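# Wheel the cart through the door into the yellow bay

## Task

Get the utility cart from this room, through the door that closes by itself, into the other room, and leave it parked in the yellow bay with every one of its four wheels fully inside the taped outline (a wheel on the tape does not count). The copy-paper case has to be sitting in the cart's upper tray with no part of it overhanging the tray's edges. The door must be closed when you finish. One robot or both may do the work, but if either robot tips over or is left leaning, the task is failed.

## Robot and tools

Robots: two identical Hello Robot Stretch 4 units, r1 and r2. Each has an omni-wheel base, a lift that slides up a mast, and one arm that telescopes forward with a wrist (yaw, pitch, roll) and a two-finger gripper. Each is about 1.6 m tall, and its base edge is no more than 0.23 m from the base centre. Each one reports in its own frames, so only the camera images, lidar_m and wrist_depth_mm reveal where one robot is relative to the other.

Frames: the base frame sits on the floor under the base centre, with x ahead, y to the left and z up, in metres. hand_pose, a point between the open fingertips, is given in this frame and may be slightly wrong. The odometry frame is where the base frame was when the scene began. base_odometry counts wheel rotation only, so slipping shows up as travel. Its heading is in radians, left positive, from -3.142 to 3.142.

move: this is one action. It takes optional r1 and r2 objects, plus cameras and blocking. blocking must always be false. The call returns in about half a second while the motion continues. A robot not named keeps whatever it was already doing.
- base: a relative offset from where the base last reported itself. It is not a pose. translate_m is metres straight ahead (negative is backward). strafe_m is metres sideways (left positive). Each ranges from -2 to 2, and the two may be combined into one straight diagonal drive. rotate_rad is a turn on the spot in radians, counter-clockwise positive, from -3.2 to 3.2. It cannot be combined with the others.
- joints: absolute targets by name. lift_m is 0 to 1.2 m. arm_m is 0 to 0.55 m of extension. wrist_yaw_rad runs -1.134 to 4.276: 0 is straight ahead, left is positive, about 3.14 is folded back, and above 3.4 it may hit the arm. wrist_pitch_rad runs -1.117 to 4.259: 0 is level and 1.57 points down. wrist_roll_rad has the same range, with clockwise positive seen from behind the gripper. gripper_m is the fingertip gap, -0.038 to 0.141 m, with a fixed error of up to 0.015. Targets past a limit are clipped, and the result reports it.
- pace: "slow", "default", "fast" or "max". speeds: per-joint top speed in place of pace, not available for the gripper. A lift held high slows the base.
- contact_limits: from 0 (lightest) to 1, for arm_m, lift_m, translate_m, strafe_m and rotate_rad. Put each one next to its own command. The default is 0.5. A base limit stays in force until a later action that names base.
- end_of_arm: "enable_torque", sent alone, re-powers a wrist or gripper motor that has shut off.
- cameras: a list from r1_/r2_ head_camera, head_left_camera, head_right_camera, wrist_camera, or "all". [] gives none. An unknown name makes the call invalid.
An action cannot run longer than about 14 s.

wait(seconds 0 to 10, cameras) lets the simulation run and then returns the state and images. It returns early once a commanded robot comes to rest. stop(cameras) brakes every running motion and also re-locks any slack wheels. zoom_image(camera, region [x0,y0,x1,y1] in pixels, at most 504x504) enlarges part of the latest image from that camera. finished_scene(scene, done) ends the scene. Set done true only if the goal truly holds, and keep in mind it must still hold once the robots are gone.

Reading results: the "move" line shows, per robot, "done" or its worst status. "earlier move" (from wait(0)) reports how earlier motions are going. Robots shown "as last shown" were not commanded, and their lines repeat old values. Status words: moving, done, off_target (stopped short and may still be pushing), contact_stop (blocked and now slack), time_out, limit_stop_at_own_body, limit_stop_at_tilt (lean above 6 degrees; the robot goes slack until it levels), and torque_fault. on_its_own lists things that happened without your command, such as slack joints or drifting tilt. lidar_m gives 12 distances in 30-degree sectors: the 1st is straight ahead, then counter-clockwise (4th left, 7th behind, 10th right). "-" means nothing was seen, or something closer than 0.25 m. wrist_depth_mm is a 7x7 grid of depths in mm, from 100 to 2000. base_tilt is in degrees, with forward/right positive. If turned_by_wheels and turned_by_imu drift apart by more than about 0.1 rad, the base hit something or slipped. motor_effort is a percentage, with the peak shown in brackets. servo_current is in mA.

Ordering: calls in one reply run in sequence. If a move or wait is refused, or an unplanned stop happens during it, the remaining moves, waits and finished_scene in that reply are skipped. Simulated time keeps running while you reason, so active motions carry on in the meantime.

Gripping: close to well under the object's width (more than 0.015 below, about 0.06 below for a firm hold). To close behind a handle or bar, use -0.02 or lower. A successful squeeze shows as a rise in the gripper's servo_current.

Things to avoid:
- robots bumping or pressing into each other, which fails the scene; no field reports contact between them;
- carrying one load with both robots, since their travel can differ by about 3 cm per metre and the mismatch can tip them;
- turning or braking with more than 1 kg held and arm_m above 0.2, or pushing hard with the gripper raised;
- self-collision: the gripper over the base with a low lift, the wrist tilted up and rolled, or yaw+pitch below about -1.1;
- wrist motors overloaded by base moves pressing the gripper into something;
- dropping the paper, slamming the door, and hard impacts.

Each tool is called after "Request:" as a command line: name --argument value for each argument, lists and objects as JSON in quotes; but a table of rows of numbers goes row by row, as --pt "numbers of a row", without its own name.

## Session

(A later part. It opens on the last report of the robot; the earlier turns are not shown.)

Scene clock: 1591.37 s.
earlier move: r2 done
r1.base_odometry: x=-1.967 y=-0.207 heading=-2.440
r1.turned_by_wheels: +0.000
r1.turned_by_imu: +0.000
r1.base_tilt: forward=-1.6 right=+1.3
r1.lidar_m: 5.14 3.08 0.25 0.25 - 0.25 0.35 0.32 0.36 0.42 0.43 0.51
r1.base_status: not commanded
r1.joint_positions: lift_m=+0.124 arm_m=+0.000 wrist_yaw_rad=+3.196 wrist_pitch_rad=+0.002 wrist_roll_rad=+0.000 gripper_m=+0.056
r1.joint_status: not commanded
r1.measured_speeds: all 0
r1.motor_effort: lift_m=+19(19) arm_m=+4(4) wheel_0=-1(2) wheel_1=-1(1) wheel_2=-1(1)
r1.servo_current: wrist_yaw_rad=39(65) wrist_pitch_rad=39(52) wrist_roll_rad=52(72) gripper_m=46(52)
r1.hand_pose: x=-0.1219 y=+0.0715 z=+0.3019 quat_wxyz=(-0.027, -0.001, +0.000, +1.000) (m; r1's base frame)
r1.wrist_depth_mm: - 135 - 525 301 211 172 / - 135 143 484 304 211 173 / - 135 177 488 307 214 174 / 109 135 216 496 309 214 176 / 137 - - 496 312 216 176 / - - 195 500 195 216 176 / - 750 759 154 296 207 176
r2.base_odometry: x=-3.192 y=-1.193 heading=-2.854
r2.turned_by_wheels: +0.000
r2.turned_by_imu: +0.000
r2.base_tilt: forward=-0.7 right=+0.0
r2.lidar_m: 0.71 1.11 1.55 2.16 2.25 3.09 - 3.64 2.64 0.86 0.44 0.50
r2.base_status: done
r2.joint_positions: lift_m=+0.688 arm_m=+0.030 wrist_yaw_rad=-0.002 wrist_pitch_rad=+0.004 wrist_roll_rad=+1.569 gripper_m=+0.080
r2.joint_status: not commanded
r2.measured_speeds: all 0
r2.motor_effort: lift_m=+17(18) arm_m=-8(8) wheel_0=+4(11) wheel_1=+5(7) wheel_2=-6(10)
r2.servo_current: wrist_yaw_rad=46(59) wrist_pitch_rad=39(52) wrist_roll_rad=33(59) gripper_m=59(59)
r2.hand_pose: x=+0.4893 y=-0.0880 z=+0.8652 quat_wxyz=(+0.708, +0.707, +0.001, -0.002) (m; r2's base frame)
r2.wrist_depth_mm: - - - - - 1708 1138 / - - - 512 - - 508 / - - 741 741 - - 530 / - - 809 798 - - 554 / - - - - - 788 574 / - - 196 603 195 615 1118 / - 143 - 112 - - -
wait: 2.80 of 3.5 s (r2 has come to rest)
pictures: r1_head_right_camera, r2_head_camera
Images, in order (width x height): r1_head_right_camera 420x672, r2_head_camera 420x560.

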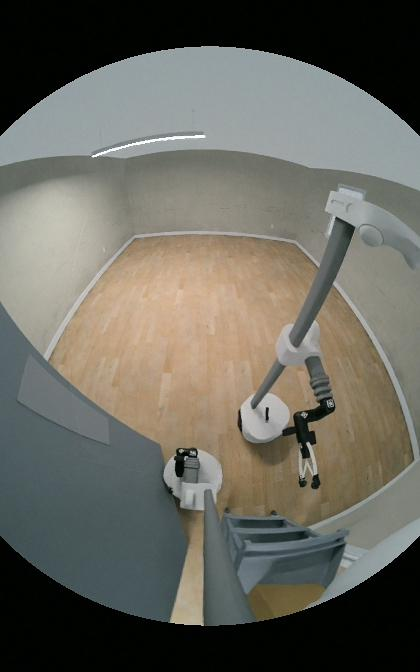

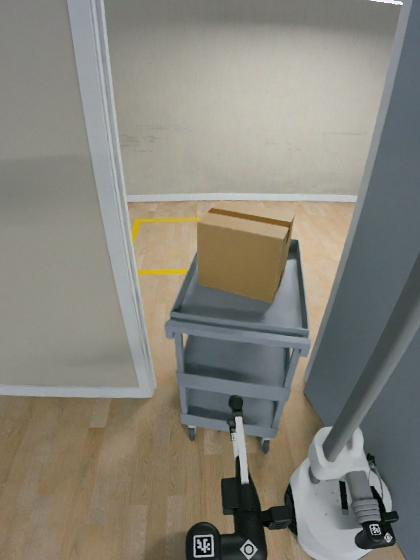

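Request:
move --blocking false --r2 '{"base":{"translate_m":0.2},"pace":"slow","contact_limits":{"translate_m":0.2}}' --cameras '[]'

Request:
wait --seconds 4 --cameras '["r2_head_camera","r1_head_right_camera"]'

Scene clock: 1614.10 s.
move: r2 moving
r1: as last shown
r1.lidar_m: 5.12 3.01 0.25 0.25 - 0.25 0.37 0.32 0.34 0.42 0.39 0.49
r1.motor_effort: lift_m=+19(19) arm_m=+4(4) wheel_0=-2(2) wheel_1=-1(1) wheel_2=-1(1)
r1.servo_current: wrist_yaw_rad=46(59) wrist_pitch_rad=46(52) wrist_roll_rad=46(52) gripper_m=46(46)
r1.wrist_depth_mm: - 135 - 525 300 211 172 / - 135 143 484 304 213 173 / - 135 177 488 307 214 174 / 109 136 216 492 309 215 175 / 137 - - 500 310 216 176 / - - 194 500 194 216 176 / - 759 759 154 297 208 176
r2.base_odometry: x=-3.204 y=-1.197 heading=-2.854
r2.turned_by_wheels: +0.000
r2.turned_by_imu: +0.001
r2.base_tilt: forward=-0.7 right=+0.1
r2.lidar_m: 0.71 1.09 1.53 2.14 2.26 3.10 - 3.61 2.64 0.86 0.47 0.51
r2.base_status: translate_m moving
r2.joint_positions: lift_m=+0.688 arm_m=+0.030 wrist_yaw_rad=-0.002 wrist_pitch_rad=+0.004 wrist_roll_rad=+1.569 gripper_m=+0.080
r2.joint_status: not commanded
r2.measured_speeds: translate_m=+0.048 strafe_m=+0.001 rotate_rad=-0.002 lift_m=+0.000 arm_m=+0.000 wrist_yaw_rad=+0.000 wrist_pitch_rad=+0.000 wrist_roll_rad=+0.000
r2.motor_effort: lift_m=+17(18) arm_m=-7(7) wheel_0=+5(8) wheel_1=+6(7) wheel_2=-9(11)
r2.servo_current: wrist_yaw_rad=46(52) wrist_pitch_rad=39(46) wrist_roll_rad=52(59) gripper_m=52(59)
r2.contact_limits: translate_m 0.2
r2.hand_pose: x=+0.4893 y=-0.0880 z=+0.8652 quat_wxyz=(+0.708, +0.707, +0.001, -0.002) (m; r2's base frame)
r2.wrist_depth_mm: - - - - - 1756 1118 / - - - 508 - - 500 / - - 723 699 - - 517 / - - 788 759 - - 539 / - - 842 820 - 798 564 / - - 196 - 195 603 597 / - 143 - 112 - - -
pictures: none
No camera images: "cameras" was empty.

Scene clock: 1616.87 s.
earlier move: r2 done
r1.base_odometry: x=-1.967 y=-0.207 heading=-2.440
r1.turned_by_wheels: +0.000
r1.turned_by_imu: +0.000
r1.base_tilt: forward=-1.6 right=+1.3
r1.lidar_m: 5.15 3.02 0.25 0.25 - 0.25 0.38 0.32 0.31 0.36 0.36 0.47
r1.base_status: not commanded
r1.joint_positions: lift_m=+0.124 arm_m=+0.000 wrist_yaw_rad=+3.196 wrist_pitch_rad=+0.002 wrist_roll_rad=+0.000 gripper_m=+0.056
r1.joint_status: not commanded
r1.measured_speeds: all 0
r1.motor_effort: lift_m=+19(19) arm_m=+4(4) wheel_0=-2(2) wheel_1=-1(1) wheel_2=-1(1)
r1.servo_current: wrist_yaw_rad=52(72) wrist_pitch_rad=46(52) wrist_roll_rad=46(72) gripper_m=39(46)
r1.hand_pose: x=-0.1219 y=+0.0715 z=+0.3019 quat_wxyz=(-0.027, -0.001, +0.000, +1.000) (m; r1's base frame)
r1.wrist_depth_mm: - 135 - 525 300 211 172 / - 135 143 484 304 211 173 / - 135 177 488 309 214 174 / 109 135 216 492 310 214 176 / 137 - - 496 312 216 176 / - - 195 500 195 216 176 / - 768 759 154 297 208 176
r2.base_odometry: x=-3.383 y=-1.250 heading=-2.854
r2.turned_by_wheels: +0.000
r2.turned_by_imu: +0.001
r2.base_tilt: forward=-0.6 right=+0.0
r2.lidar_m: 0.54 0.90 1.28 2.15 2.26 3.14 - 3.64 2.65 0.43 0.39 0.54
r2.base_status: done
r2.joint_positions: lift_m=+0.688 arm_m=+0.030 wrist_yaw_rad=-0.002 wrist_pitch_rad=+0.004 wrist_roll_rad=+1.569 gripper_m=+0.080
r2.joint_status: not commanded
r2.measured_speeds: all 0
r2.motor_effort: lift_m=+17(18) arm_m=-7(8) wheel_0=+5(10) wheel_1=+4(7) wheel_2=-6(11)
r2.servo_current: wrist_yaw_rad=46(65) wrist_pitch_rad=39(46) wrist_roll_rad=52(59) gripper_m=52(59)
r2.contact_limits: translate_m 0.2
r2.hand_pose: x=+0.4893 y=-0.0880 z=+0.8652 quat_wxyz=(+0.708, +0.707, +0.001, -0.002) (m; r2's base frame)
r2.wrist_depth_mm: - - - 307 314 - - / - - 535 317 324 - - / - - 544 334 340 - - / - - 585 342 347 - - / - - 627 355 362 788 - / - - 196 366 196 1537 535 / - - - 112 418 1499 424
wait: 2.77 of 4 s (r2 has come to rest)
pictures: r1_head_right_camera, r2_head_camera
Images, in order (width x height): r1_head_right_camera 420x672, r2_head_camera 420x560.

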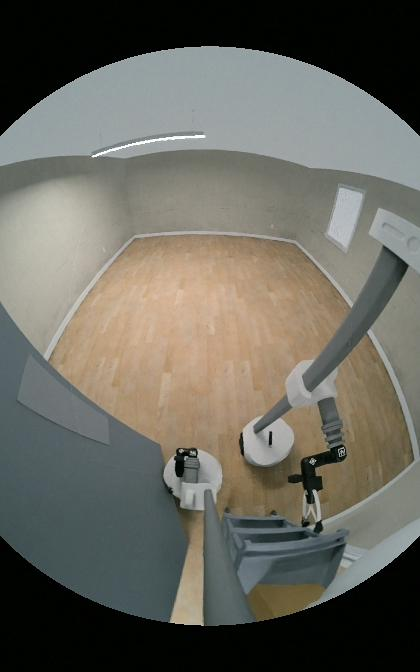

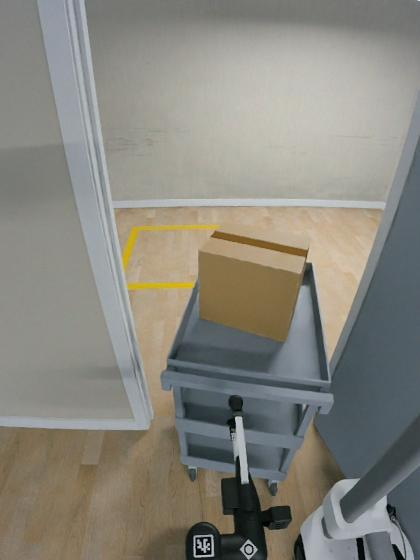

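Request:
move --blocking false --r2 '{"base":{"translate_m":0.14},"pace":"slow","contact_limits":{"translate_m":0.2}}' --cameras '[]'

Request:
wait --seconds 4 --cameras '["r1_head_right_camera","r2_head_camera"]'

Request:
zoom_image --camera "r1_head_right_camera" --region '[140, 300, 420, 600]'

Scene clock: 1623.73 s.
move: r2 moving
r1: as last shown
r1.lidar_m: 5.14 3.05 0.25 0.25 - 0.25 0.36 0.31 0.35 0.38 0.37 0.51
r1.servo_current: wrist_yaw_rad=59(59) wrist_pitch_rad=33(46) wrist_roll_rad=39(52) gripper_m=39(46)
r1.wrist_depth_mm: - 135 - 525 300 211 172 / - 135 143 484 304 211 173 / - 135 177 484 307 214 174 / 109 135 216 492 310 215 175 / 137 - - 496 310 216 176 / - - 194 496 195 216 177 / - 768 759 154 297 208 176
r2.base_odometry: x=-3.395 y=-1.253 heading=-2.854
r2.turned_by_wheels: +0.000
r2.turned_by_imu: +0.001
r2.base_tilt: forward=-0.6 right=+0.1
r2.lidar_m: 0.53 0.91 1.23 2.14 2.24 3.11 - 3.64 2.62 0.40 0.38 0.51
r2.base_status: translate_m moving
r2.joint_positions: lift_m=+0.688 arm_m=+0.030 wrist_yaw_rad=-0.002 wrist_pitch_rad=+0.004 wrist_roll_rad=+1.569 gripper_m=+0.080
r2.joint_status: not commanded
r2.measured_speeds: translate_m=+0.048 strafe_m=+0.000 rotate_rad=-0.001 lift_m=+0.000 arm_m=+0.000 wrist_yaw_rad=+0.000 wrist_pitch_rad=+0.000 wrist_roll_rad=+0.000
r2.motor_effort: lift_m=+17(18) arm_m=-7(8) wheel_0=+8(9) wheel_1=+6(8) wheel_2=-9(10)
r2.servo_current: wrist_yaw_rad=46(52) wrist_pitch_rad=39(52) wrist_roll_rad=59(59) gripper_m=52(59)
r2.contact_limits: translate_m 0.2
r2.hand_pose: x=+0.4893 y=-0.0880 z=+0.8652 quat_wxyz=(+0.708, +0.707, +0.001, -0.002) (m; r2's base frame)
r2.wrist_depth_mm: - - - 298 303 - - / - - 517 312 315 - - / - - 530 320 325 - - / - - 574 334 338 - - / - - 615 345 349 798 - / - - 196 297 196 1576 530 / - - - 112 413 1464 455
pictures: none
No camera images: "cameras" was empty.

Scene clock: 1625.90 s.
earlier move: r2 done
r1.base_odometry: x=-1.967 y=-0.207 heading=-2.440
r1.turned_by_wheels: +0.000
r1.turned_by_imu: +0.000
r1.base_tilt: forward=-1.6 right=+1.3
r1.lidar_m: 5.14 3.03 0.25 0.25 - 0.25 0.38 0.36 0.39 0.34 0.36 3.69
r1.base_status: not commanded
r1.joint_positions: lift_m=+0.124 arm_m=+0.000 wrist_yaw_rad=+3.196 wrist_pitch_rad=+0.002 wrist_roll_rad=+0.000 gripper_m=+0.056
r1.joint_status: not commanded
r1.measured_speeds: all 0
r1.motor_effort: lift_m=+19(20) arm_m=+4(4) wheel_0=-2(2) wheel_1=-1(1) wheel_2=-1(1)
r1.servo_current: wrist_yaw_rad=59(65) wrist_pitch_rad=46(46) wrist_roll_rad=72(72) gripper_m=39(52)
r1.hand_pose: x=-0.1219 y=+0.0715 z=+0.3019 quat_wxyz=(-0.027, -0.001, +0.000, +1.000) (m; r1's base frame)
r1.wrist_depth_mm: - 135 - 521 300 211 172 / - 135 143 480 304 211 173 / - 135 176 488 306 214 174 / 109 135 216 496 310 215 175 / 137 1118 - 496 314 216 176 / - - 194 504 194 216 177 / - 759 768 154 296 207 176
r2.base_odometry: x=-3.517 y=-1.289 heading=-2.854
r2.turned_by_wheels: +0.000
r2.turned_by_imu: +0.001
r2.base_tilt: forward=-0.7 right=+0.0
r2.lidar_m: 0.45 0.76 1.08 2.12 2.22 3.09 - 3.62 2.63 0.35 0.37 0.41
r2.base_status: done
r2.joint_positions: lift_m=+0.688 arm_m=+0.030 wrist_yaw_rad=-0.002 wrist_pitch_rad=+0.004 wrist_roll_rad=+1.569 gripper_m=+0.080
r2.joint_status: not commanded
r2.measured_speeds: all 0
r2.motor_effort: lift_m=+17(18) arm_m=+4(8) wheel_0=+4(10) wheel_1=+5(8) wheel_2=-6(14)
r2.servo_current: wrist_yaw_rad=46(59) wrist_pitch_rad=39(52) wrist_roll_rad=46(59) gripper_m=52(59)
r2.contact_limits: translate_m 0.2
r2.hand_pose: x=+0.4891 y=-0.0880 z=+0.8652 quat_wxyz=(+0.708, +0.707, +0.001, -0.002) (m; r2's base frame)
r2.wrist_depth_mm: - - - 163 218 - - / - 424 424 169 227 - - / - 466 455 176 235 - - / - - 484 185 244 - - / - - 521 193 252 768 - / - - 196 196 196 1576 512 / - - - 112 274 1921 1255
wait: 2.17 of 4 s (r2 has come to rest)
pictures: r1_head_right_camera, r2_head_camera
Images, in order (width x height): r1_head_right_camera 420x672, r2_head_camera 420x560.

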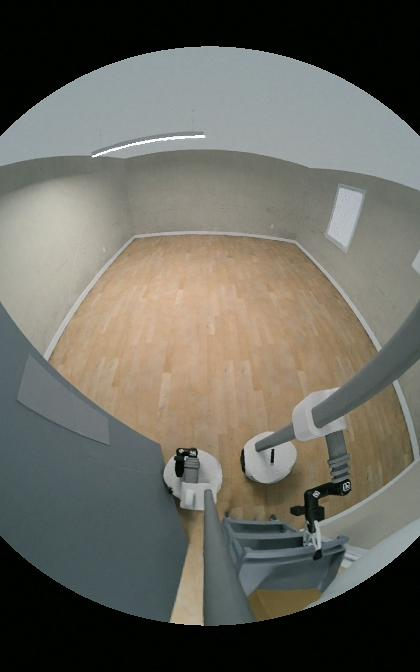

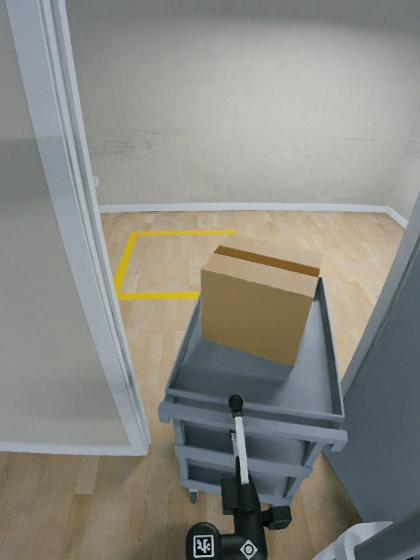

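Scaled by 1.680 from the camera's 420x672 image, which has a finer 600x960 frame.

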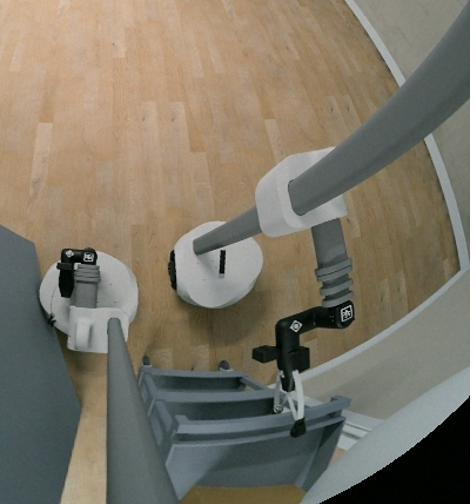

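Request:
move --blocking false --r2 '{"base":{"strafe_m":-0.1},"pace":"slow","contact_limits":{"strafe_m":0.2}}' --cameras '[]'

Request:
wait --seconds 4 --cameras '["r2_head_camera","r1_head_right_camera"]'

Request:
zoom_image --camera "r1_head_right_camera" --region '[140, 300, 420, 600]'

Scene clock: 1637.20 s.
move: r2 moving
r1: as last shown
r1.lidar_m: 5.13 3.04 0.25 0.25 - 0.25 0.37 0.35 0.36 0.34 0.35 3.70
r1.servo_current: wrist_yaw_rad=59(59) wrist_pitch_rad=39(46) wrist_roll_rad=46(65) gripper_m=39(46)
r1.wrist_depth_mm: - 135 - 521 301 211 172 / - 135 143 480 304 212 173 / - 135 177 488 307 213 174 / 109 135 216 492 310 214 175 / 137 1118 - 500 312 216 176 / - - 194 500 195 216 176 / - 750 759 154 296 207 176
r2.base_odometry: x=-3.521 y=-1.276 heading=-2.854
r2.turned_by_wheels: +0.000
r2.turned_by_imu: +0.001
r2.base_tilt: forward=-0.6 right=+0.1
r2.lidar_m: 0.43 0.79 1.08 2.15 2.27 3.10 - 3.59 2.62 0.32 0.35 0.41
r2.base_status: strafe_m moving
r2.joint_positions: lift_m=+0.688 arm_m=+0.030 wrist_yaw_rad=-0.002 wrist_pitch_rad=+0.004 wrist_roll_rad=+1.569 gripper_m=+0.080
r2.joint_status: not commanded
r2.measured_speeds: translate_m=+0.000 strafe_m=-0.057 rotate_rad=+0.000 lift_m=+0.000 arm_m=+0.000 wrist_yaw_rad=+0.000 wrist_pitch_rad=+0.000 wrist_roll_rad=+0.000
r2.motor_effort: lift_m=+17(18) arm_m=+4(4) wheel_0=+9(10) wheel_1=-7(9) wheel_2=+1(4)
r2.servo_current: wrist_yaw_rad=52(52) wrist_pitch_rad=46(52) wrist_roll_rad=52(52) gripper_m=52(52)
r2.contact_limits: strafe_m 0.2
r2.hand_pose: x=+0.4891 y=-0.0880 z=+0.8652 quat_wxyz=(+0.708, +0.707, +0.001, -0.002) (m; r2's base frame)
r2.wrist_depth_mm: - - - 160 214 - - / - 424 421 166 223 - - / - 462 442 173 231 - - / - - 480 179 240 - - / - - 508 189 249 798 - / - - 196 194 196 1708 525 / - - - 112 268 1921 1229
pictures: none
No camera images: "cameras" was empty.

Scene clock: 1638.83 s.
earlier move: r2 done
r1.base_odometry: x=-1.967 y=-0.207 heading=-2.440
r1.turned_by_wheels: +0.000
r1.turned_by_imu: +0.000
r1.base_tilt: forward=-1.6 right=+1.2
r1.lidar_m: 5.14 3.01 0.25 0.25 - 0.25 0.37 0.36 0.31 0.26 0.25 3.67
r1.base_status: not commanded
r1.joint_positions: lift_m=+0.124 arm_m=+0.000 wrist_yaw_rad=+3.196 wrist_pitch_rad=+0.002 wrist_roll_rad=+0.000 gripper_m=+0.056
r1.joint_status: not commanded
r1.measured_speeds: all 0
r1.motor_effort: lift_m=+19(20) arm_m=+4(4) wheel_0=-2(2) wheel_1=-1(1) wheel_2=-1(1)
r1.servo_current: wrist_yaw_rad=46(72) wrist_pitch_rad=46(59) wrist_roll_rad=59(65) gripper_m=52(52)
r1.hand_pose: x=-0.1219 y=+0.0715 z=+0.3019 quat_wxyz=(-0.027, -0.001, +0.000, +1.000) (m; r1's base frame)
r1.wrist_depth_mm: - 135 1008 521 300 211 172 / - 135 143 480 304 212 173 / - 135 177 488 307 214 175 / 109 135 216 492 309 215 175 / 137 1118 - 500 312 216 176 / - - 194 504 195 217 176 / - 759 759 154 296 208 176
r2.base_odometry: x=-3.545 y=-1.194 heading=-2.853
r2.turned_by_wheels: +0.000
r2.turned_by_imu: +0.000
r2.base_tilt: forward=-0.7 right=+0.1
r2.lidar_m: 0.44 0.49 1.07 2.24 2.35 3.28 - 3.48 2.54 0.26 0.27 0.42
r2.base_status: done
r2.joint_positions: lift_m=+0.688 arm_m=+0.030 wrist_yaw_rad=+0.001 wrist_pitch_rad=+0.004 wrist_roll_rad=+1.569 gripper_m=+0.080
r2.joint_status: not commanded
r2.measured_speeds: all 0
r2.motor_effort: lift_m=+17(18) arm_m=+4(5) wheel_0=+8(13) wheel_1=-4(11) wheel_2=+0(4)
r2.servo_current: wrist_yaw_rad=52(59) wrist_pitch_rad=33(52) wrist_roll_rad=39(59) gripper_m=52(59)
r2.contact_limits: strafe_m 0.2
r2.hand_pose: x=+0.4894 y=-0.0871 z=+0.8652 quat_wxyz=(+0.708, +0.707, +0.002, -0.001) (m; r2's base frame)
r2.wrist_depth_mm: - - - 151 206 210 - / - - - 157 213 - - / - 459 430 162 222 - - / - 466 452 169 232 - - / - - 484 180 240 - - / - - 196 185 197 691 - / - - - 112 - 1983 525
wait: 1.63 of 4 s (r2 has come to rest)
pictures: r1_head_right_camera, r2_head_camera
Images, in order (width x height): r1_head_right_camera 420x672, r2_head_camera 420x560.

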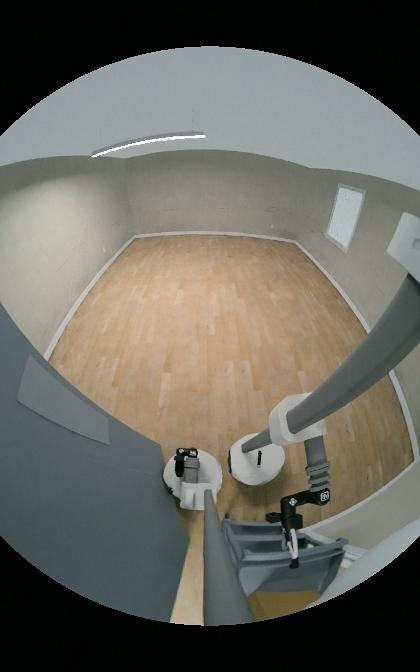

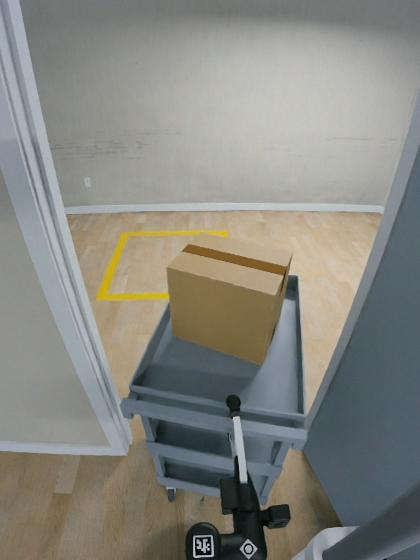

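Scaled by 1.680 from the camera's 420x672 image, which has a finer 600x960 frame.

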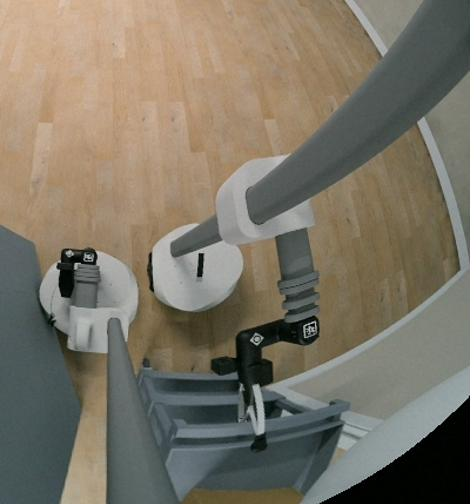

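Request:
move --blocking false --r2 '{"joints":{"gripper_m":-0.038}}' --cameras '[]'

Request:
wait --seconds 3 --cameras '[]'

Request:
move --blocking false --r2 '{"joints":{"arm_m":0.3},"pace":"slow","contact_limits":{"arm_m":0.5}}' --cameras '[]'

Request:
wait --seconds 5 --cameras '["r2_head_camera"]'

Scene clock: 1645.57 s.
move: r2 moving
r1: as last shown
r1.base_tilt: forward=-1.6 right=+1.3
r1.lidar_m: 5.13 3.04 0.25 0.25 - 0.25 0.37 0.33 0.31 0.25 0.25 3.66
r1.motor_effort: lift_m=+19(19) arm_m=+4(4) wheel_0=-2(3) wheel_1=-1(1) wheel_2=-1(1)
r1.servo_current: wrist_yaw_rad=52(72) wrist_pitch_rad=46(52) wrist_roll_rad=52(59) gripper_m=39(46)
r1.wrist_depth_mm: - 135 1008 521 300 211 172 / - 135 143 480 303 211 173 / - 135 177 488 309 214 175 / 109 136 216 492 310 214 175 / 137 1138 - 500 312 216 176 / - - 194 504 195 216 177 / - 759 759 154 296 208 176
r2.base_odometry: x=-3.545 y=-1.194 heading=-2.853
r2.turned_by_wheels: +0.000
r2.turned_by_imu: +0.000
r2.base_tilt: forward=-0.7 right=+0.1
r2.lidar_m: 0.44 0.53 1.04 2.24 2.36 3.28 - 3.48 2.55 0.26 0.28 0.41
r2.base_status: not commanded
r2.joint_positions: lift_m=+0.688 arm_m=+0.030 wrist_yaw_rad=+0.001 wrist_pitch_rad=+0.004 wrist_roll_rad=+1.569 gripper_m=+0.062
r2.joint_status: gripper_m moving
r2.measured_speeds: all 0
r2.motor_effort: lift_m=+17(17) arm_m=+4(4) wheel_0=+8(8) wheel_1=-4(4) wheel_2=+0(0)
r2.servo_current: wrist_yaw_rad=46(59) wrist_pitch_rad=39(46) wrist_roll_rad=39(59) gripper_m=156(156)
r2.contact_limits: strafe_m 0.2
r2.hand_pose: x=+0.4894 y=-0.0871 z=+0.8652 quat_wxyz=(+0.708, +0.707, +0.002, -0.001) (m; r2's base frame)
r2.wrist_depth_mm: - - - 151 206 211 - / - - - 158 214 - - / - 466 430 162 222 - - / - 462 452 169 233 - - / - - 480 178 241 - - / - - 196 185 191 741 - / - - - 112 263 1808 530
pictures: none
No camera images: "cameras" was empty.

Scene clock: 1647.17 s.
earlier move: r2 done
r1.base_odometry: x=-1.967 y=-0.207 heading=-2.440
r1.turned_by_wheels: +0.000
r1.turned_by_imu: +0.000
r1.base_tilt: forward=-1.6 right=+1.3
r1.lidar_m: 5.14 3.03 0.25 0.25 - 0.25 0.38 0.33 0.30 0.25 0.25 3.70
r1.base_status: not commanded
r1.joint_positions: lift_m=+0.124 arm_m=+0.000 wrist_yaw_rad=+3.196 wrist_pitch_rad=+0.002 wrist_roll_rad=+0.000 gripper_m=+0.056
r1.joint_status: not commanded
r1.measured_speeds: all 0
r1.motor_effort: lift_m=+19(19) arm_m=+4(4) wheel_0=-2(3) wheel_1=-1(1) wheel_2=-1(1)
r1.servo_current: wrist_yaw_rad=33(72) wrist_pitch_rad=46(52) wrist_roll_rad=59(59) gripper_m=39(46)
r1.hand_pose: x=-0.1219 y=+0.0715 z=+0.3019 quat_wxyz=(-0.027, -0.001, +0.000, +1.000) (m; r1's base frame)
r1.wrist_depth_mm: - 135 - 521 300 211 173 / - 135 143 484 304 211 173 / - 135 177 488 307 214 174 / 109 136 216 492 310 214 176 / 137 - - 500 310 216 176 / - - 194 500 194 216 176 / - 759 768 154 296 208 177
r2.base_odometry: x=-3.545 y=-1.194 heading=-2.854
r2.turned_by_wheels: +0.000
r2.turned_by_imu: +0.000
r2.base_tilt: forward=-0.7 right=+0.0
r2.lidar_m: 0.41 0.47 1.07 2.26 2.36 3.23 - 3.49 2.52 0.25 0.26 0.41
r2.base_status: not commanded
r2.joint_positions: lift_m=+0.688 arm_m=+0.030 wrist_yaw_rad=+0.001 wrist_pitch_rad=+0.004 wrist_roll_rad=+1.569 gripper_m=-0.037
r2.joint_status: all done
r2.measured_speeds: all 0
r2.motor_effort: lift_m=+18(18) arm_m=+4(4) wheel_0=+4(8) wheel_1=-3(4) wheel_2=+0(1)
r2.servo_current: wrist_yaw_rad=39(59) wrist_pitch_rad=39(52) wrist_roll_rad=46(65) gripper_m=117(332)
r2.contact_limits: strafe_m 0.2
r2.hand_pose: x=+0.4894 y=-0.0871 z=+0.8652 quat_wxyz=(+0.708, +0.707, +0.002, -0.001) (m; r2's base frame)
r2.wrist_depth_mm: - - - 135 192 198 - / - - - 140 199 - - / - 410 410 145 206 - - / - 436 433 151 215 - - / - 480 469 159 224 - - / - - 184 165 179 691 - / - - - 112 244 1921 535
wait: 1.60 of 3 s (r2 has come to rest)
pictures: none
No camera images: "cameras" was empty.

Scene clock: 1647.67 s.
move: r2 moving
r1: as last shown
r1.base_tilt: forward=-1.6 right=+1.2
r1.lidar_m: 5.14 3.03 0.25 0.25 - 0.25 0.37 0.35 0.28 0.25 0.25 3.71
r1.motor_effort: lift_m=+19(19) arm_m=+4(4) wheel_0=-2(2) wheel_1=-1(1) wheel_2=-1(1)
r1.servo_current: wrist_yaw_rad=72(72) wrist_pitch_rad=46(46) wrist_roll_rad=52(59) gripper_m=39(46)
r1.wrist_depth_mm: - 135 - 521 300 211 172 / - 135 143 484 304 211 173 / - 135 177 484 307 213 174 / 109 136 217 496 310 214 175 / 137 1118 - 500 312 216 177 / - - 194 500 194 216 177 / - 759 768 154 297 208 176
r2.base_odometry: x=-3.545 y=-1.194 heading=-2.854
r2.turned_by_wheels: +0.000
r2.turned_by_imu: +0.000
r2.base_tilt: forward=-0.7 right=+0.0
r2.lidar_m: 0.42 0.51 1.06 2.25 2.35 3.28 - 3.48 2.55 0.25 0.26 0.40
r2.base_status: not commanded
r2.joint_positions: lift_m=+0.688 arm_m=+0.042 wrist_yaw_rad=+0.001 wrist_pitch_rad=+0.004 wrist_roll_rad=+1.569 gripper_m=-0.037
r2.joint_status: arm_m moving
r2.measured_speeds: translate_m=+0.000 strafe_m=+0.000 rotate_rad=+0.000 lift_m=+0.000 arm_m=+0.048 wrist_yaw_rad=+0.000 wrist_pitch_rad=+0.000 wrist_roll_rad=+0.000
r2.motor_effort: lift_m=+18(18) arm_m=+9(12) wheel_0=+4(5) wheel_1=-3(4) wheel_2=+0(0)
r2.servo_current: wrist_yaw_rad=46(59) wrist_pitch_rad=39(52) wrist_roll_rad=46(52) gripper_m=104(117)
r2.contact_limits: arm_m 0.5; strafe_m 0.2
r2.hand_pose: x=+0.5018 y=-0.0871 z=+0.8652 quat_wxyz=(+0.708, +0.707, +0.002, -0.001) (m; r2's base frame)
r2.wrist_depth_mm: - - - 135 191 198 - / - - - 140 199 - - / - 415 413 145 206 - - / - 436 433 152 215 - - / - 484 469 160 224 - - / - - 183 165 179 683 - / - - - 112 244 1863 539
pictures: none
No camera images: "cameras" was empty.

Scene clock: 1651.17 s.
earlier move: r2 done
r1.base_odometry: x=-1.967 y=-0.207 heading=-2.440
r1.turned_by_wheels: +0.000
r1.turned_by_imu: +0.000
r1.base_tilt: forward=-1.6 right=+1.3
r1.lidar_m: 5.14 3.05 0.25 0.25 - 0.25 0.38 0.46 0.43 0.25 0.26 3.70
r1.base_status: not commanded
r1.joint_positions: lift_m=+0.124 arm_m=+0.000 wrist_yaw_rad=+3.196 wrist_pitch_rad=+0.002 wrist_roll_rad=+0.000 gripper_m=+0.056
r1.joint_status: not commanded
r1.measured_speeds: all 0
r1.motor_effort: lift_m=+19(19) arm_m=+4(4) wheel_0=-2(2) wheel_1=-1(1) wheel_2=-1(1)
r1.servo_current: wrist_yaw_rad=52(78) wrist_pitch_rad=39(52) wrist_roll_rad=39(65) gripper_m=39(52)
r1.hand_pose: x=-0.1219 y=+0.0715 z=+0.3019 quat_wxyz=(-0.027, -0.001, +0.000, +1.000) (m; r1's base frame)
r1.wrist_depth_mm: - 135 1138 525 300 211 173 / - 135 143 484 304 212 173 / - 134 177 488 307 213 175 / 109 135 216 492 312 215 175 / - - - 496 312 216 176 / - 1025 195 500 195 216 176 / - 809 759 154 297 208 176
r2.base_odometry: x=-3.545 y=-1.194 heading=-2.854
r2.turned_by_wheels: +0.000
r2.turned_by_imu: +0.000
r2.base_tilt: forward=-0.7 right=+0.0
r2.lidar_m: 0.69 0.81 1.04 2.26 2.36 3.24 - 3.50 2.54 0.27 0.27 0.65
r2.base_status: not commanded
r2.joint_positions: lift_m=+0.688 arm_m=+0.300 wrist_yaw_rad=-0.002 wrist_pitch_rad=+0.004 wrist_roll_rad=+1.569 gripper_m=-0.037
r2.joint_status: all done
r2.measured_speeds: all 0
r2.motor_effort: lift_m=+18(18) arm_m=+8(14) wheel_0=+3(5) wheel_1=-4(4) wheel_2=+0(1)
r2.servo_current: wrist_yaw_rad=52(59) wrist_pitch_rad=39(52) wrist_roll_rad=46(59) gripper_m=98(117)
r2.contact_limits: arm_m 0.5; strafe_m 0.2
r2.hand_pose: x=+0.7589 y=-0.0879 z=+0.8652 quat_wxyz=(+0.708, +0.707, +0.001, -0.002) (m; r2's base frame)
r2.wrist_depth_mm: - - - 126 184 187 - / - - 554 134 192 - - / - 407 410 141 202 - - / - 445 439 149 212 - - / - - 484 156 225 - - / - - 184 165 179 668 - / - - - 112 249 1921 525
wait: 3.50 of 5 s (r2 has come to rest)
pictures: r2_head_camera
Images, in order (width x height): r2_head_camera 420x560.

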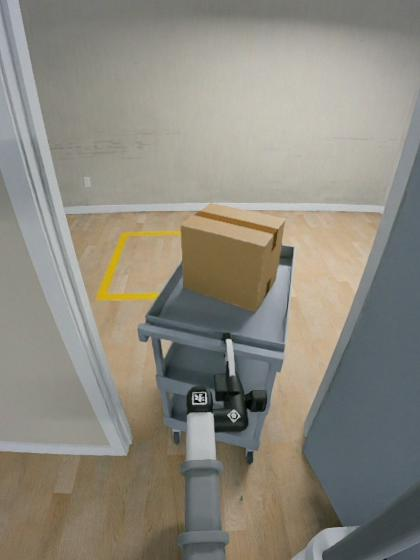

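Request:
move --blocking false --r2 '{"joints":{"gripper_m":0.08}}' --cameras '[]'

Request:
wait --seconds 2 --cameras '[]'

Request:
move --blocking false --r2 '{"base":{"translate_m":0.1,"strafe_m":0.07},"pace":"slow","joints":{"arm_m":0.18},"contact_limits":{"translate_m":0.2}}' --cameras '[]'

Request:
wait --seconds 5 --cameras '[]'

Request:
wait --seconds 1 --cameras '["r2_head_camera","r1_head_right_camera"]'

Request:
zoom_image --camera "r1_head_right_camera" --region '[140, 300, 420, 600]'

Scene clock: 1668.80 s.
move: r2 moving
r1: as last shown
r1.lidar_m: 5.12 3.07 0.25 0.25 - 0.25 0.38 0.50 0.41 0.25 0.27 3.67
r1.servo_current: wrist_yaw_rad=52(72) wrist_pitch_rad=39(52) wrist_roll_rad=39(59) gripper_m=33(46)
r1.wrist_depth_mm: - 135 1138 521 300 211 172 / - 135 143 480 304 212 173 / - 135 177 488 307 213 174 / 109 136 216 492 310 214 176 / - - - 496 312 216 176 / - 1025 194 500 195 216 176 / - 809 759 154 297 207 176
r2.base_odometry: x=-3.545 y=-1.194 heading=-2.854
r2.turned_by_wheels: +0.000
r2.turned_by_imu: +0.000
r2.base_tilt: forward=-0.7 right=+0.0
r2.lidar_m: 0.70 0.81 1.07 2.24 2.34 3.25 - 3.46 2.54 0.25 0.27 0.65
r2.base_status: not commanded
r2.joint_positions: lift_m=+0.688 arm_m=+0.300 wrist_yaw_rad=-0.002 wrist_pitch_rad=+0.004 wrist_roll_rad=+1.569 gripper_m=-0.012
r2.joint_status: gripper_m moving
r2.measured_speeds: all 0
r2.motor_effort: lift_m=+18(18) arm_m=+8(9) wheel_0=+3(3) wheel_1=-3(4) wheel_2=+0(1)
r2.servo_current: wrist_yaw_rad=46(52) wrist_pitch_rad=46(46) wrist_roll_rad=52(52) gripper_m=85(117)
r2.contact_limits: arm_m 0.5; strafe_m 0.2
r2.hand_pose: x=+0.7588 y=-0.0880 z=+0.8652 quat_wxyz=(+0.708, +0.707, +0.001, -0.002) (m; r2's base frame)
r2.wrist_depth_mm: - - - 130 186 190 - / - - 559 138 196 - - / - 415 410 144 205 - - / - 449 442 151 216 - - / - - 484 162 229 - - / - - 187 171 182 676 - / - - - 112 - 1576 512
pictures: none
No camera images: "cameras" was empty.

Scene clock: 1670.13 s.
earlier move: r2 done
r1.base_odometry: x=-1.967 y=-0.207 heading=-2.440
r1.turned_by_wheels: +0.000
r1.turned_by_imu: +0.000
r1.base_tilt: forward=-1.6 right=+1.3
r1.lidar_m: 5.14 3.04 0.25 0.25 - 0.25 0.38 0.47 0.43 0.27 0.25 3.70
r1.base_status: not commanded
r1.joint_positions: lift_m=+0.124 arm_m=+0.000 wrist_yaw_rad=+3.196 wrist_pitch_rad=+0.002 wrist_roll_rad=+0.000 gripper_m=+0.056
r1.joint_status: not commanded
r1.measured_speeds: all 0
r1.motor_effort: lift_m=+19(19) arm_m=+4(4) wheel_0=-2(2) wheel_1=-1(1) wheel_2=-1(1)
r1.servo_current: wrist_yaw_rad=46(72) wrist_pitch_rad=39(52) wrist_roll_rad=46(72) gripper_m=52(52)
r1.hand_pose: x=-0.1219 y=+0.0715 z=+0.3019 quat_wxyz=(-0.027, -0.001, +0.000, +1.000) (m; r1's base frame)
r1.wrist_depth_mm: - 135 1160 525 298 211 172 / - 135 142 480 304 211 173 / - 134 176 488 307 214 174 / 109 136 216 492 310 214 175 / - - - 492 312 216 176 / - 1025 194 500 194 216 177 / - 809 768 153 296 208 177
r2.base_odometry: x=-3.545 y=-1.194 heading=-2.854
r2.turned_by_wheels: +0.000
r2.turned_by_imu: +0.000
r2.base_tilt: forward=-0.7 right=+0.1
r2.lidar_m: 0.66 0.81 1.03 2.26 2.38 3.22 - 3.49 2.55 0.25 0.27 0.69
r2.base_status: not commanded
r2.joint_positions: lift_m=+0.688 arm_m=+0.300 wrist_yaw_rad=-0.002 wrist_pitch_rad=+0.004 wrist_roll_rad=+1.569 gripper_m=+0.080
r2.joint_status: all done
r2.measured_speeds: all 0
r2.motor_effort: lift_m=+18(18) arm_m=+7(9) wheel_0=+3(4) wheel_1=-4(4) wheel_2=+0(1)
r2.servo_current: wrist_yaw_rad=46(59) wrist_pitch_rad=46(52) wrist_roll_rad=46(59) gripper_m=52(124)
r2.contact_limits: arm_m 0.5; strafe_m 0.2
r2.hand_pose: x=+0.7589 y=-0.0880 z=+0.8652 quat_wxyz=(+0.708, +0.707, +0.000, -0.002) (m; r2's base frame)
r2.wrist_depth_mm: - - - 142 196 200 - / - - 535 150 206 - - / - 424 421 158 217 - - / - 480 462 167 229 - - / - - 504 177 240 778 - / - - 196 186 196 647 - / - - - 112 268 1756 517
wait: 1.33 of 2 s (r2 has come to rest)
pictures: none
No camera images: "cameras" was empty.

Scene clock: 1670.63 s.
move: r2 moving
r1: as last shown
r1.lidar_m: 5.15 3.05 0.25 0.25 - 0.25 0.40 0.48 0.40 0.25 0.26 3.68
r1.servo_current: wrist_yaw_rad=52(59) wrist_pitch_rad=46(59) wrist_roll_rad=52(59) gripper_m=39(52)
r1.wrist_depth_mm: - 135 1138 521 301 211 172 / - 135 143 480 306 212 173 / - 135 177 484 307 214 175 / 109 135 216 492 310 214 175 / - - - 496 312 216 176 / - 1025 194 500 195 216 176 / - 820 759 154 296 208 176
r2.base_odometry: x=-3.554 y=-1.204 heading=-2.854
r2.turned_by_wheels: +0.000
r2.turned_by_imu: +0.000
r2.base_tilt: forward=-0.7 right=+0.1
r2.lidar_m: 0.66 0.78 1.04 2.25 2.35 3.22 - 3.46 2.56 0.25 0.27 0.66
r2.base_status: translate_m moving; strafe_m moving
r2.joint_positions: lift_m=+0.688 arm_m=+0.288 wrist_yaw_rad=-0.002 wrist_pitch_rad=+0.004 wrist_roll_rad=+1.569 gripper_m=+0.080
r2.joint_status: arm_m moving
r2.measured_speeds: translate_m=+0.043 strafe_m=+0.031 rotate_rad=-0.001 lift_m=+0.000 arm_m=-0.049 wrist_yaw_rad=+0.000 wrist_pitch_rad=+0.000 wrist_roll_rad=+0.000
r2.motor_effort: lift_m=+18(18) arm_m=-4(12) wheel_0=-5(7) wheel_1=+8(8) wheel_2=-8(10)
r2.servo_current: wrist_yaw_rad=46(52) wrist_pitch_rad=39(46) wrist_roll_rad=52(52) gripper_m=52(59)
r2.contact_limits: translate_m 0.2
r2.hand_pose: x=+0.7466 y=-0.0880 z=+0.8652 quat_wxyz=(+0.708, +0.707, +0.000, -0.002) (m; r2's base frame)
r2.wrist_depth_mm: - - - 145 199 - - / - - 521 153 210 - - / - 433 427 160 220 - - / - - 469 168 234 - - / - - 504 180 245 768 - / - - 196 190 196 691 - / - - - 112 272 1983 512
pictures: none
No camera images: "cameras" was empty.

Scene clock: 1672.63 s.
earlier move: r2 done
r1.base_odometry: x=-1.967 y=-0.207 heading=-2.440
r1.turned_by_wheels: +0.000
r1.turned_by_imu: +0.000
r1.base_tilt: forward=-1.6 right=+1.3
r1.lidar_m: 5.13 3.02 0.25 0.25 - 0.25 0.37 0.56 0.38 0.30 0.31 3.67
r1.base_status: not commanded
r1.joint_positions: lift_m=+0.124 arm_m=+0.000 wrist_yaw_rad=+3.196 wrist_pitch_rad=+0.002 wrist_roll_rad=+0.000 gripper_m=+0.056
r1.joint_status: not commanded
r1.measured_speeds: all 0
r1.motor_effort: lift_m=+19(19) arm_m=+4(4) wheel_0=-1(2) wheel_1=-1(1) wheel_2=-1(1)
r1.servo_current: wrist_yaw_rad=59(65) wrist_pitch_rad=39(59) wrist_roll_rad=46(65) gripper_m=39(52)
r1.hand_pose: x=-0.1219 y=+0.0715 z=+0.3019 quat_wxyz=(-0.027, -0.001, +0.000, +1.000) (m; r1's base frame)
r1.wrist_depth_mm: - 135 1138 525 300 211 172 / - 135 143 480 303 211 173 / - 135 177 488 307 214 174 / 109 136 216 492 310 215 175 / - - - 496 312 216 176 / - 1025 194 500 195 216 176 / - 809 759 154 296 207 176
r2.base_odometry: x=-3.621 y=-1.289 heading=-2.854
r2.turned_by_wheels: +0.000
r2.turned_by_imu: +0.000
r2.base_tilt: forward=-0.7 right=+0.1
r2.lidar_m: 0.62 0.71 0.94 2.16 2.26 3.15 - 3.60 0.37 0.30 0.31 0.60
r2.base_status: done
r2.joint_positions: lift_m=+0.688 arm_m=+0.180 wrist_yaw_rad=-0.002 wrist_pitch_rad=+0.004 wrist_roll_rad=+1.569 gripper_m=+0.080
r2.joint_status: all done
r2.measured_speeds: all 0
r2.motor_effort: lift_m=+18(18) arm_m=-7(12) wheel_0=-3(9) wheel_1=+4(9) wheel_2=-5(11)
r2.servo_current: wrist_yaw_rad=46(65) wrist_pitch_rad=46(52) wrist_roll_rad=39(59) gripper_m=52(59)
r2.contact_limits: translate_m 0.2
r2.hand_pose: x=+0.6393 y=-0.0880 z=+0.8652 quat_wxyz=(+0.708, +0.707, +0.000, -0.002) (m; r2's base frame)
r2.wrist_depth_mm: - - - 181 233 - - / - 452 439 192 247 - - / - - 480 256 259 - - / - - 521 267 273 - - / - - 564 226 286 778 - / - - 196 236 196 1661 525 / - - - 112 - 1983 1205
wait: 2.00 of 5 s (r2 has come to rest)
pictures: none
No camera images: "cameras" was empty.

Scene clock: 1673.63 s.
r1.base_odometry: x=-1.967 y=-0.207 heading=-2.440
r1.turned_by_wheels: +0.000
r1.turned_by_imu: +0.000
r1.base_tilt: forward=-1.6 right=+1.3
r1.lidar_m: 5.11 3.03 0.25 0.25 - 0.25 0.37 0.56 0.37 0.31 0.33 3.72
r1.base_status: not commanded
r1.joint_positions: lift_m=+0.124 arm_m=+0.000 wrist_yaw_rad=+3.196 wrist_pitch_rad=+0.002 wrist_roll_rad=+0.000 gripper_m=+0.056
r1.joint_status: not commanded
r1.measured_speeds: all 0
r1.motor_effort: lift_m=+19(19) arm_m=+4(4) wheel_0=-1(2) wheel_1=-1(1) wheel_2=-1(1)
r1.servo_current: wrist_yaw_rad=39(65) wrist_pitch_rad=46(59) wrist_roll_rad=59(65) gripper_m=46(52)
r1.hand_pose: x=-0.1219 y=+0.0715 z=+0.3019 quat_wxyz=(-0.027, -0.001, +0.000, +1.000) (m; r1's base frame)
r1.wrist_depth_mm: - 135 1160 521 301 211 172 / - 135 142 480 304 211 173 / - 135 177 488 307 214 174 / 109 135 216 492 310 215 175 / - - - 496 312 216 176 / - 1025 194 504 194 216 176 / - 809 759 154 296 207 176
r2.base_odometry: x=-3.621 y=-1.289 heading=-2.854
r2.turned_by_wheels: +0.000
r2.turned_by_imu: +0.000
r2.base_tilt: forward=-0.6 right=+0.1
r2.lidar_m: 0.64 0.69 0.91 2.18 2.29 3.16 - 3.59 0.34 0.30 0.37 0.59
r2.base_status: done
r2.joint_positions: lift_m=+0.688 arm_m=+0.180 wrist_yaw_rad=-0.002 wrist_pitch_rad=+0.004 wrist_roll_rad=+1.569 gripper_m=+0.080
r2.joint_status: all done
r2.measured_speeds: all 0
r2.motor_effort: lift_m=+18(18) arm_m=-7(12) wheel_0=-3(9) wheel_1=+4(9) wheel_2=-5(11)
r2.servo_current: wrist_yaw_rad=46(65) wrist_pitch_rad=52(52) wrist_roll_rad=52(59) gripper_m=52(59)
r2.contact_limits: translate_m 0.2
r2.hand_pose: x=+0.6393 y=-0.0880 z=+0.8652 quat_wxyz=(+0.708, +0.707, +0.000, -0.002) (m; r2's base frame)
r2.wrist_depth_mm: - - - 181 235 - - / - 449 442 192 247 - - / - - 480 257 259 - - / - - 525 266 274 - - / - - 569 227 287 798 - / - - 196 237 197 1661 525 / - - - 112 - 1921 1205
wait: 1.00 s; at rest by 0.27 s
pictures: r1_head_right_camera, r2_head_camera
Images, in order (width x height): r1_head_right_camera 420x672, r2_head_camera 420x560.

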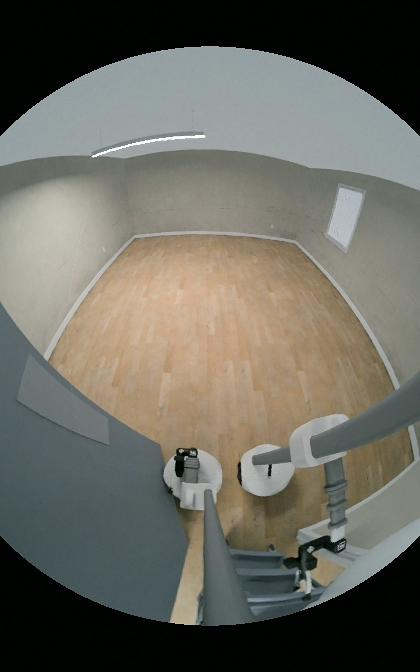

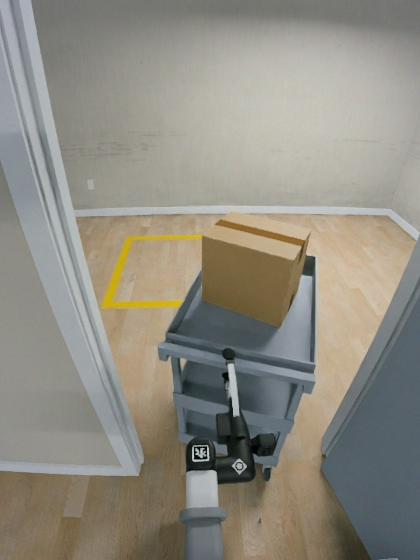

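Scaled by 1.680 from the camera's 420x672 image, which has a finer 600x960 frame.

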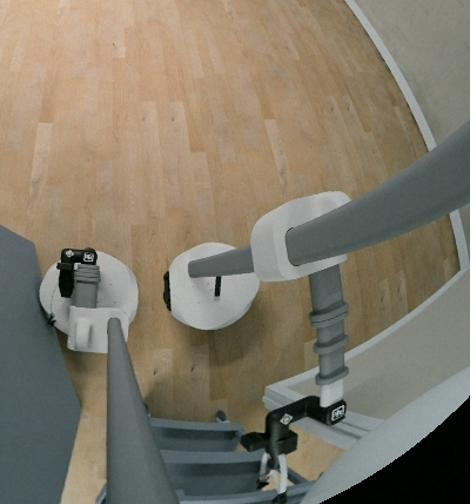

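Request:
move --blocking false --r2 '{"base":{"translate_m":0.23},"pace":"slow","joints":{"arm_m":0.0},"contact_limits":{"translate_m":0.2}}' --cameras '[]'

Request:
wait --seconds 5 --cameras '[]'

Request:
wait --seconds 2 --cameras '["r2_head_camera","r1_head_right_camera"]'

Request:
zoom_image --camera "r1_head_right_camera" --region '[140, 300, 420, 600]'

Scene clock: 1681.80 s.
move: r2 moving
r1: as last shown
r1.lidar_m: 5.13 3.02 0.25 0.25 - 0.25 0.39 0.58 0.39 0.31 0.33 3.69
r1.motor_effort: lift_m=+19(19) arm_m=+4(4) wheel_0=-2(2) wheel_1=-1(1) wheel_2=-1(1)
r1.servo_current: wrist_yaw_rad=59(59) wrist_pitch_rad=46(46) wrist_roll_rad=52(59) gripper_m=46(46)
r1.wrist_depth_mm: - 135 1160 521 301 211 172 / - 135 143 480 306 212 173 / - 134 177 488 307 214 174 / 109 135 216 492 309 214 175 / - - - 496 312 216 176 / - 1008 194 504 195 216 176 / - 809 750 154 297 207 176
r2.base_odometry: x=-3.633 y=-1.292 heading=-2.854
r2.turned_by_wheels: +0.000
r2.turned_by_imu: +0.001
r2.base_tilt: forward=-0.7 right=+0.0
r2.lidar_m: 0.64 0.69 0.92 2.18 2.28 3.15 - 3.56 0.34 0.32 0.34 0.57
r2.base_status: translate_m moving
r2.joint_positions: lift_m=+0.688 arm_m=+0.168 wrist_yaw_rad=-0.002 wrist_pitch_rad=+0.004 wrist_roll_rad=+1.569 gripper_m=+0.080
r2.joint_status: arm_m moving
r2.measured_speeds: translate_m=+0.049 strafe_m=+0.000 rotate_rad=+0.002 lift_m=+0.000 arm_m=-0.049 wrist_yaw_rad=+0.000 wrist_pitch_rad=+0.000 wrist_roll_rad=+0.000
r2.motor_effort: lift_m=+18(18) arm_m=-5(11) wheel_0=+5(10) wheel_1=+7(7) wheel_2=-9(11)
r2.servo_current: wrist_yaw_rad=46(52) wrist_pitch_rad=39(46) wrist_roll_rad=46(52) gripper_m=52(52)
r2.contact_limits: translate_m 0.2
r2.hand_pose: x=+0.6266 y=-0.0880 z=+0.8652 quat_wxyz=(+0.708, +0.707, +0.000, -0.002) (m; r2's base frame)
r2.wrist_depth_mm: - - - 181 235 - - / - 459 442 193 247 - - / - - 480 257 259 - - / - - 530 267 274 - - / - - 569 286 289 1808 - / - - 196 237 196 1661 525 / - - - 112 - 1983 1229
pictures: none
No camera images: "cameras" was empty.

Scene clock: 1684.90 s.
earlier move: r2 done
r1.base_odometry: x=-1.967 y=-0.207 heading=-2.440
r1.turned_by_wheels: +0.000
r1.turned_by_imu: +0.000
r1.base_tilt: forward=-1.6 right=+1.3
r1.lidar_m: 5.13 3.05 0.25 0.25 - 0.25 0.37 0.53 0.33 0.36 2.80 3.72
r1.base_status: not commanded
r1.joint_positions: lift_m=+0.124 arm_m=+0.000 wrist_yaw_rad=+3.196 wrist_pitch_rad=+0.002 wrist_roll_rad=+0.000 gripper_m=+0.056
r1.joint_status: not commanded
r1.measured_speeds: all 0
r1.motor_effort: lift_m=+19(19) arm_m=+4(4) wheel_0=-2(3) wheel_1=-1(1) wheel_2=-1(1)
r1.servo_current: wrist_yaw_rad=52(65) wrist_pitch_rad=46(52) wrist_roll_rad=39(65) gripper_m=46(52)
r1.hand_pose: x=-0.1219 y=+0.0715 z=+0.3019 quat_wxyz=(-0.027, -0.001, +0.000, +1.000) (m; r1's base frame)
r1.wrist_depth_mm: - 135 1160 521 301 211 172 / - 135 142 480 304 211 172 / - 135 177 484 307 214 174 / 109 135 216 492 310 214 175 / - - - 496 312 216 176 / - 1025 195 500 195 216 176 / - 820 759 154 297 208 176
r2.base_odometry: x=-3.842 y=-1.354 heading=-2.854
r2.turned_by_wheels: +0.000
r2.turned_by_imu: +0.000
r2.base_tilt: forward=-0.7 right=+0.1
r2.lidar_m: 0.42 0.48 0.61 1.71 2.28 3.16 - 3.59 0.34 0.36 0.62 0.40
r2.base_status: done
r2.joint_positions: lift_m=+0.688 arm_m=+0.000 wrist_yaw_rad=-0.002 wrist_pitch_rad=+0.004 wrist_roll_rad=+1.569 gripper_m=+0.080
r2.joint_status: all done
r2.measured_speeds: all 0
r2.motor_effort: lift_m=+18(18) arm_m=-5(12) wheel_0=+6(10) wheel_1=+3(8) wheel_2=-7(11)
r2.servo_current: wrist_yaw_rad=52(59) wrist_pitch_rad=39(52) wrist_roll_rad=39(59) gripper_m=52(59)
r2.contact_limits: translate_m 0.2
r2.hand_pose: x=+0.4592 y=-0.0880 z=+0.8652 quat_wxyz=(+0.708, +0.707, +0.000, -0.002) (m; r2's base frame)
r2.wrist_depth_mm: - - 549 143 198 - - / - 407 404 151 207 - - / - 445 436 158 219 - - / - - 484 167 229 - - / - - 521 179 240 768 - / - - 196 186 196 1708 504 / - - - 112 270 1921 1205
wait: 3.10 of 5 s (r2 has come to rest)
pictures: none
No camera images: "cameras" was empty.

Scene clock: 1686.90 s.
r1.base_odometry: x=-1.967 y=-0.207 heading=-2.440
r1.turned_by_wheels: +0.000
r1.turned_by_imu: +0.000
r1.base_tilt: forward=-1.5 right=+1.3
r1.lidar_m: 5.13 3.03 0.25 0.25 - 0.25 0.38 0.56 0.34 0.35 2.79 3.69
r1.base_status: not commanded
r1.joint_positions: lift_m=+0.124 arm_m=+0.000 wrist_yaw_rad=+3.196 wrist_pitch_rad=+0.002 wrist_roll_rad=+0.000 gripper_m=+0.056
r1.joint_status: not commanded
r1.measured_speeds: all 0
r1.motor_effort: lift_m=+19(19) arm_m=+4(4) wheel_0=-2(3) wheel_1=-1(1) wheel_2=-1(1)
r1.servo_current: wrist_yaw_rad=52(65) wrist_pitch_rad=46(52) wrist_roll_rad=52(65) gripper_m=39(52)
r1.hand_pose: x=-0.1219 y=+0.0715 z=+0.3019 quat_wxyz=(-0.027, -0.001, +0.000, +1.000) (m; r1's base frame)
r1.wrist_depth_mm: - 135 1160 521 300 211 172 / - 135 143 480 306 211 173 / - 135 177 488 307 214 174 / 109 135 216 488 310 214 175 / - - - 496 312 216 176 / - 1025 194 496 195 216 176 / - 809 759 153 297 207 177
r2.base_odometry: x=-3.842 y=-1.354 heading=-2.854
r2.turned_by_wheels: +0.000
r2.turned_by_imu: +0.000
r2.base_tilt: forward=-0.7 right=+0.1
r2.lidar_m: 0.45 0.48 0.59 1.71 2.29 3.14 - 3.55 0.35 0.36 0.62 0.40
r2.base_status: done
r2.joint_positions: lift_m=+0.688 arm_m=+0.000 wrist_yaw_rad=-0.002 wrist_pitch_rad=+0.004 wrist_roll_rad=+1.569 gripper_m=+0.080
r2.joint_status: all done
r2.measured_speeds: all 0
r2.motor_effort: lift_m=+18(18) arm_m=-5(12) wheel_0=+5(10) wheel_1=+3(8) wheel_2=-7(11)
r2.servo_current: wrist_yaw_rad=46(59) wrist_pitch_rad=39(52) wrist_roll_rad=52(59) gripper_m=59(59)
r2.contact_limits: translate_m 0.2
r2.hand_pose: x=+0.4592 y=-0.0880 z=+0.8652 quat_wxyz=(+0.708, +0.707, +0.000, -0.002) (m; r2's base frame)
r2.wrist_depth_mm: - - 559 143 197 - - / - 407 402 150 208 - - / - 445 436 159 218 - - / - - 477 167 229 - - / - - 521 180 239 759 - / - - 196 186 196 1661 508 / - - - 112 270 - 1229
wait: 2.00 s; at rest by 0.27 s
pictures: r1_head_right_camera, r2_head_camera
Images, in order (width x height): r1_head_right_camera 420x672, r2_head_camera 420x560.

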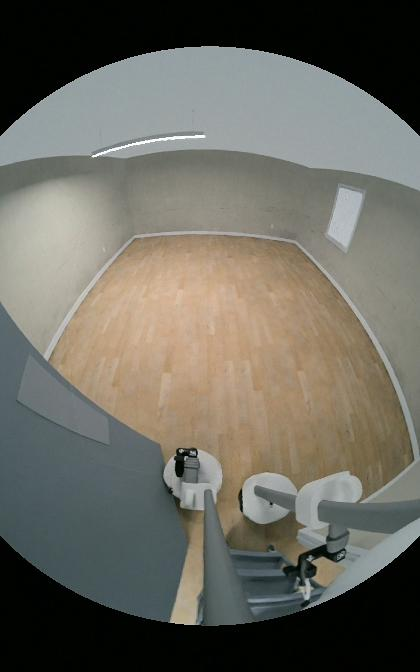

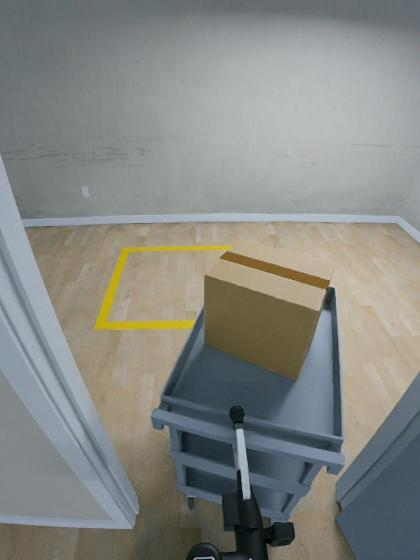

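Scaled by 1.680 from the camera's 420x672 image, which has a finer 600x960 frame.

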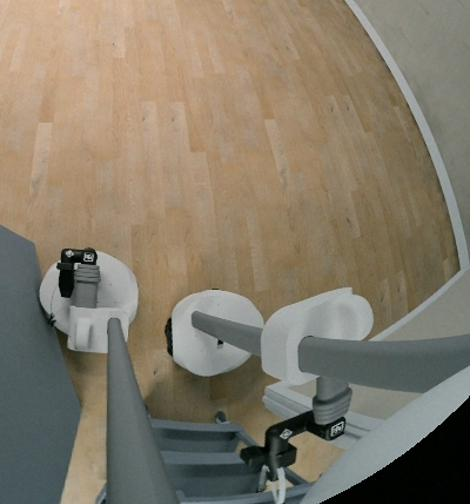

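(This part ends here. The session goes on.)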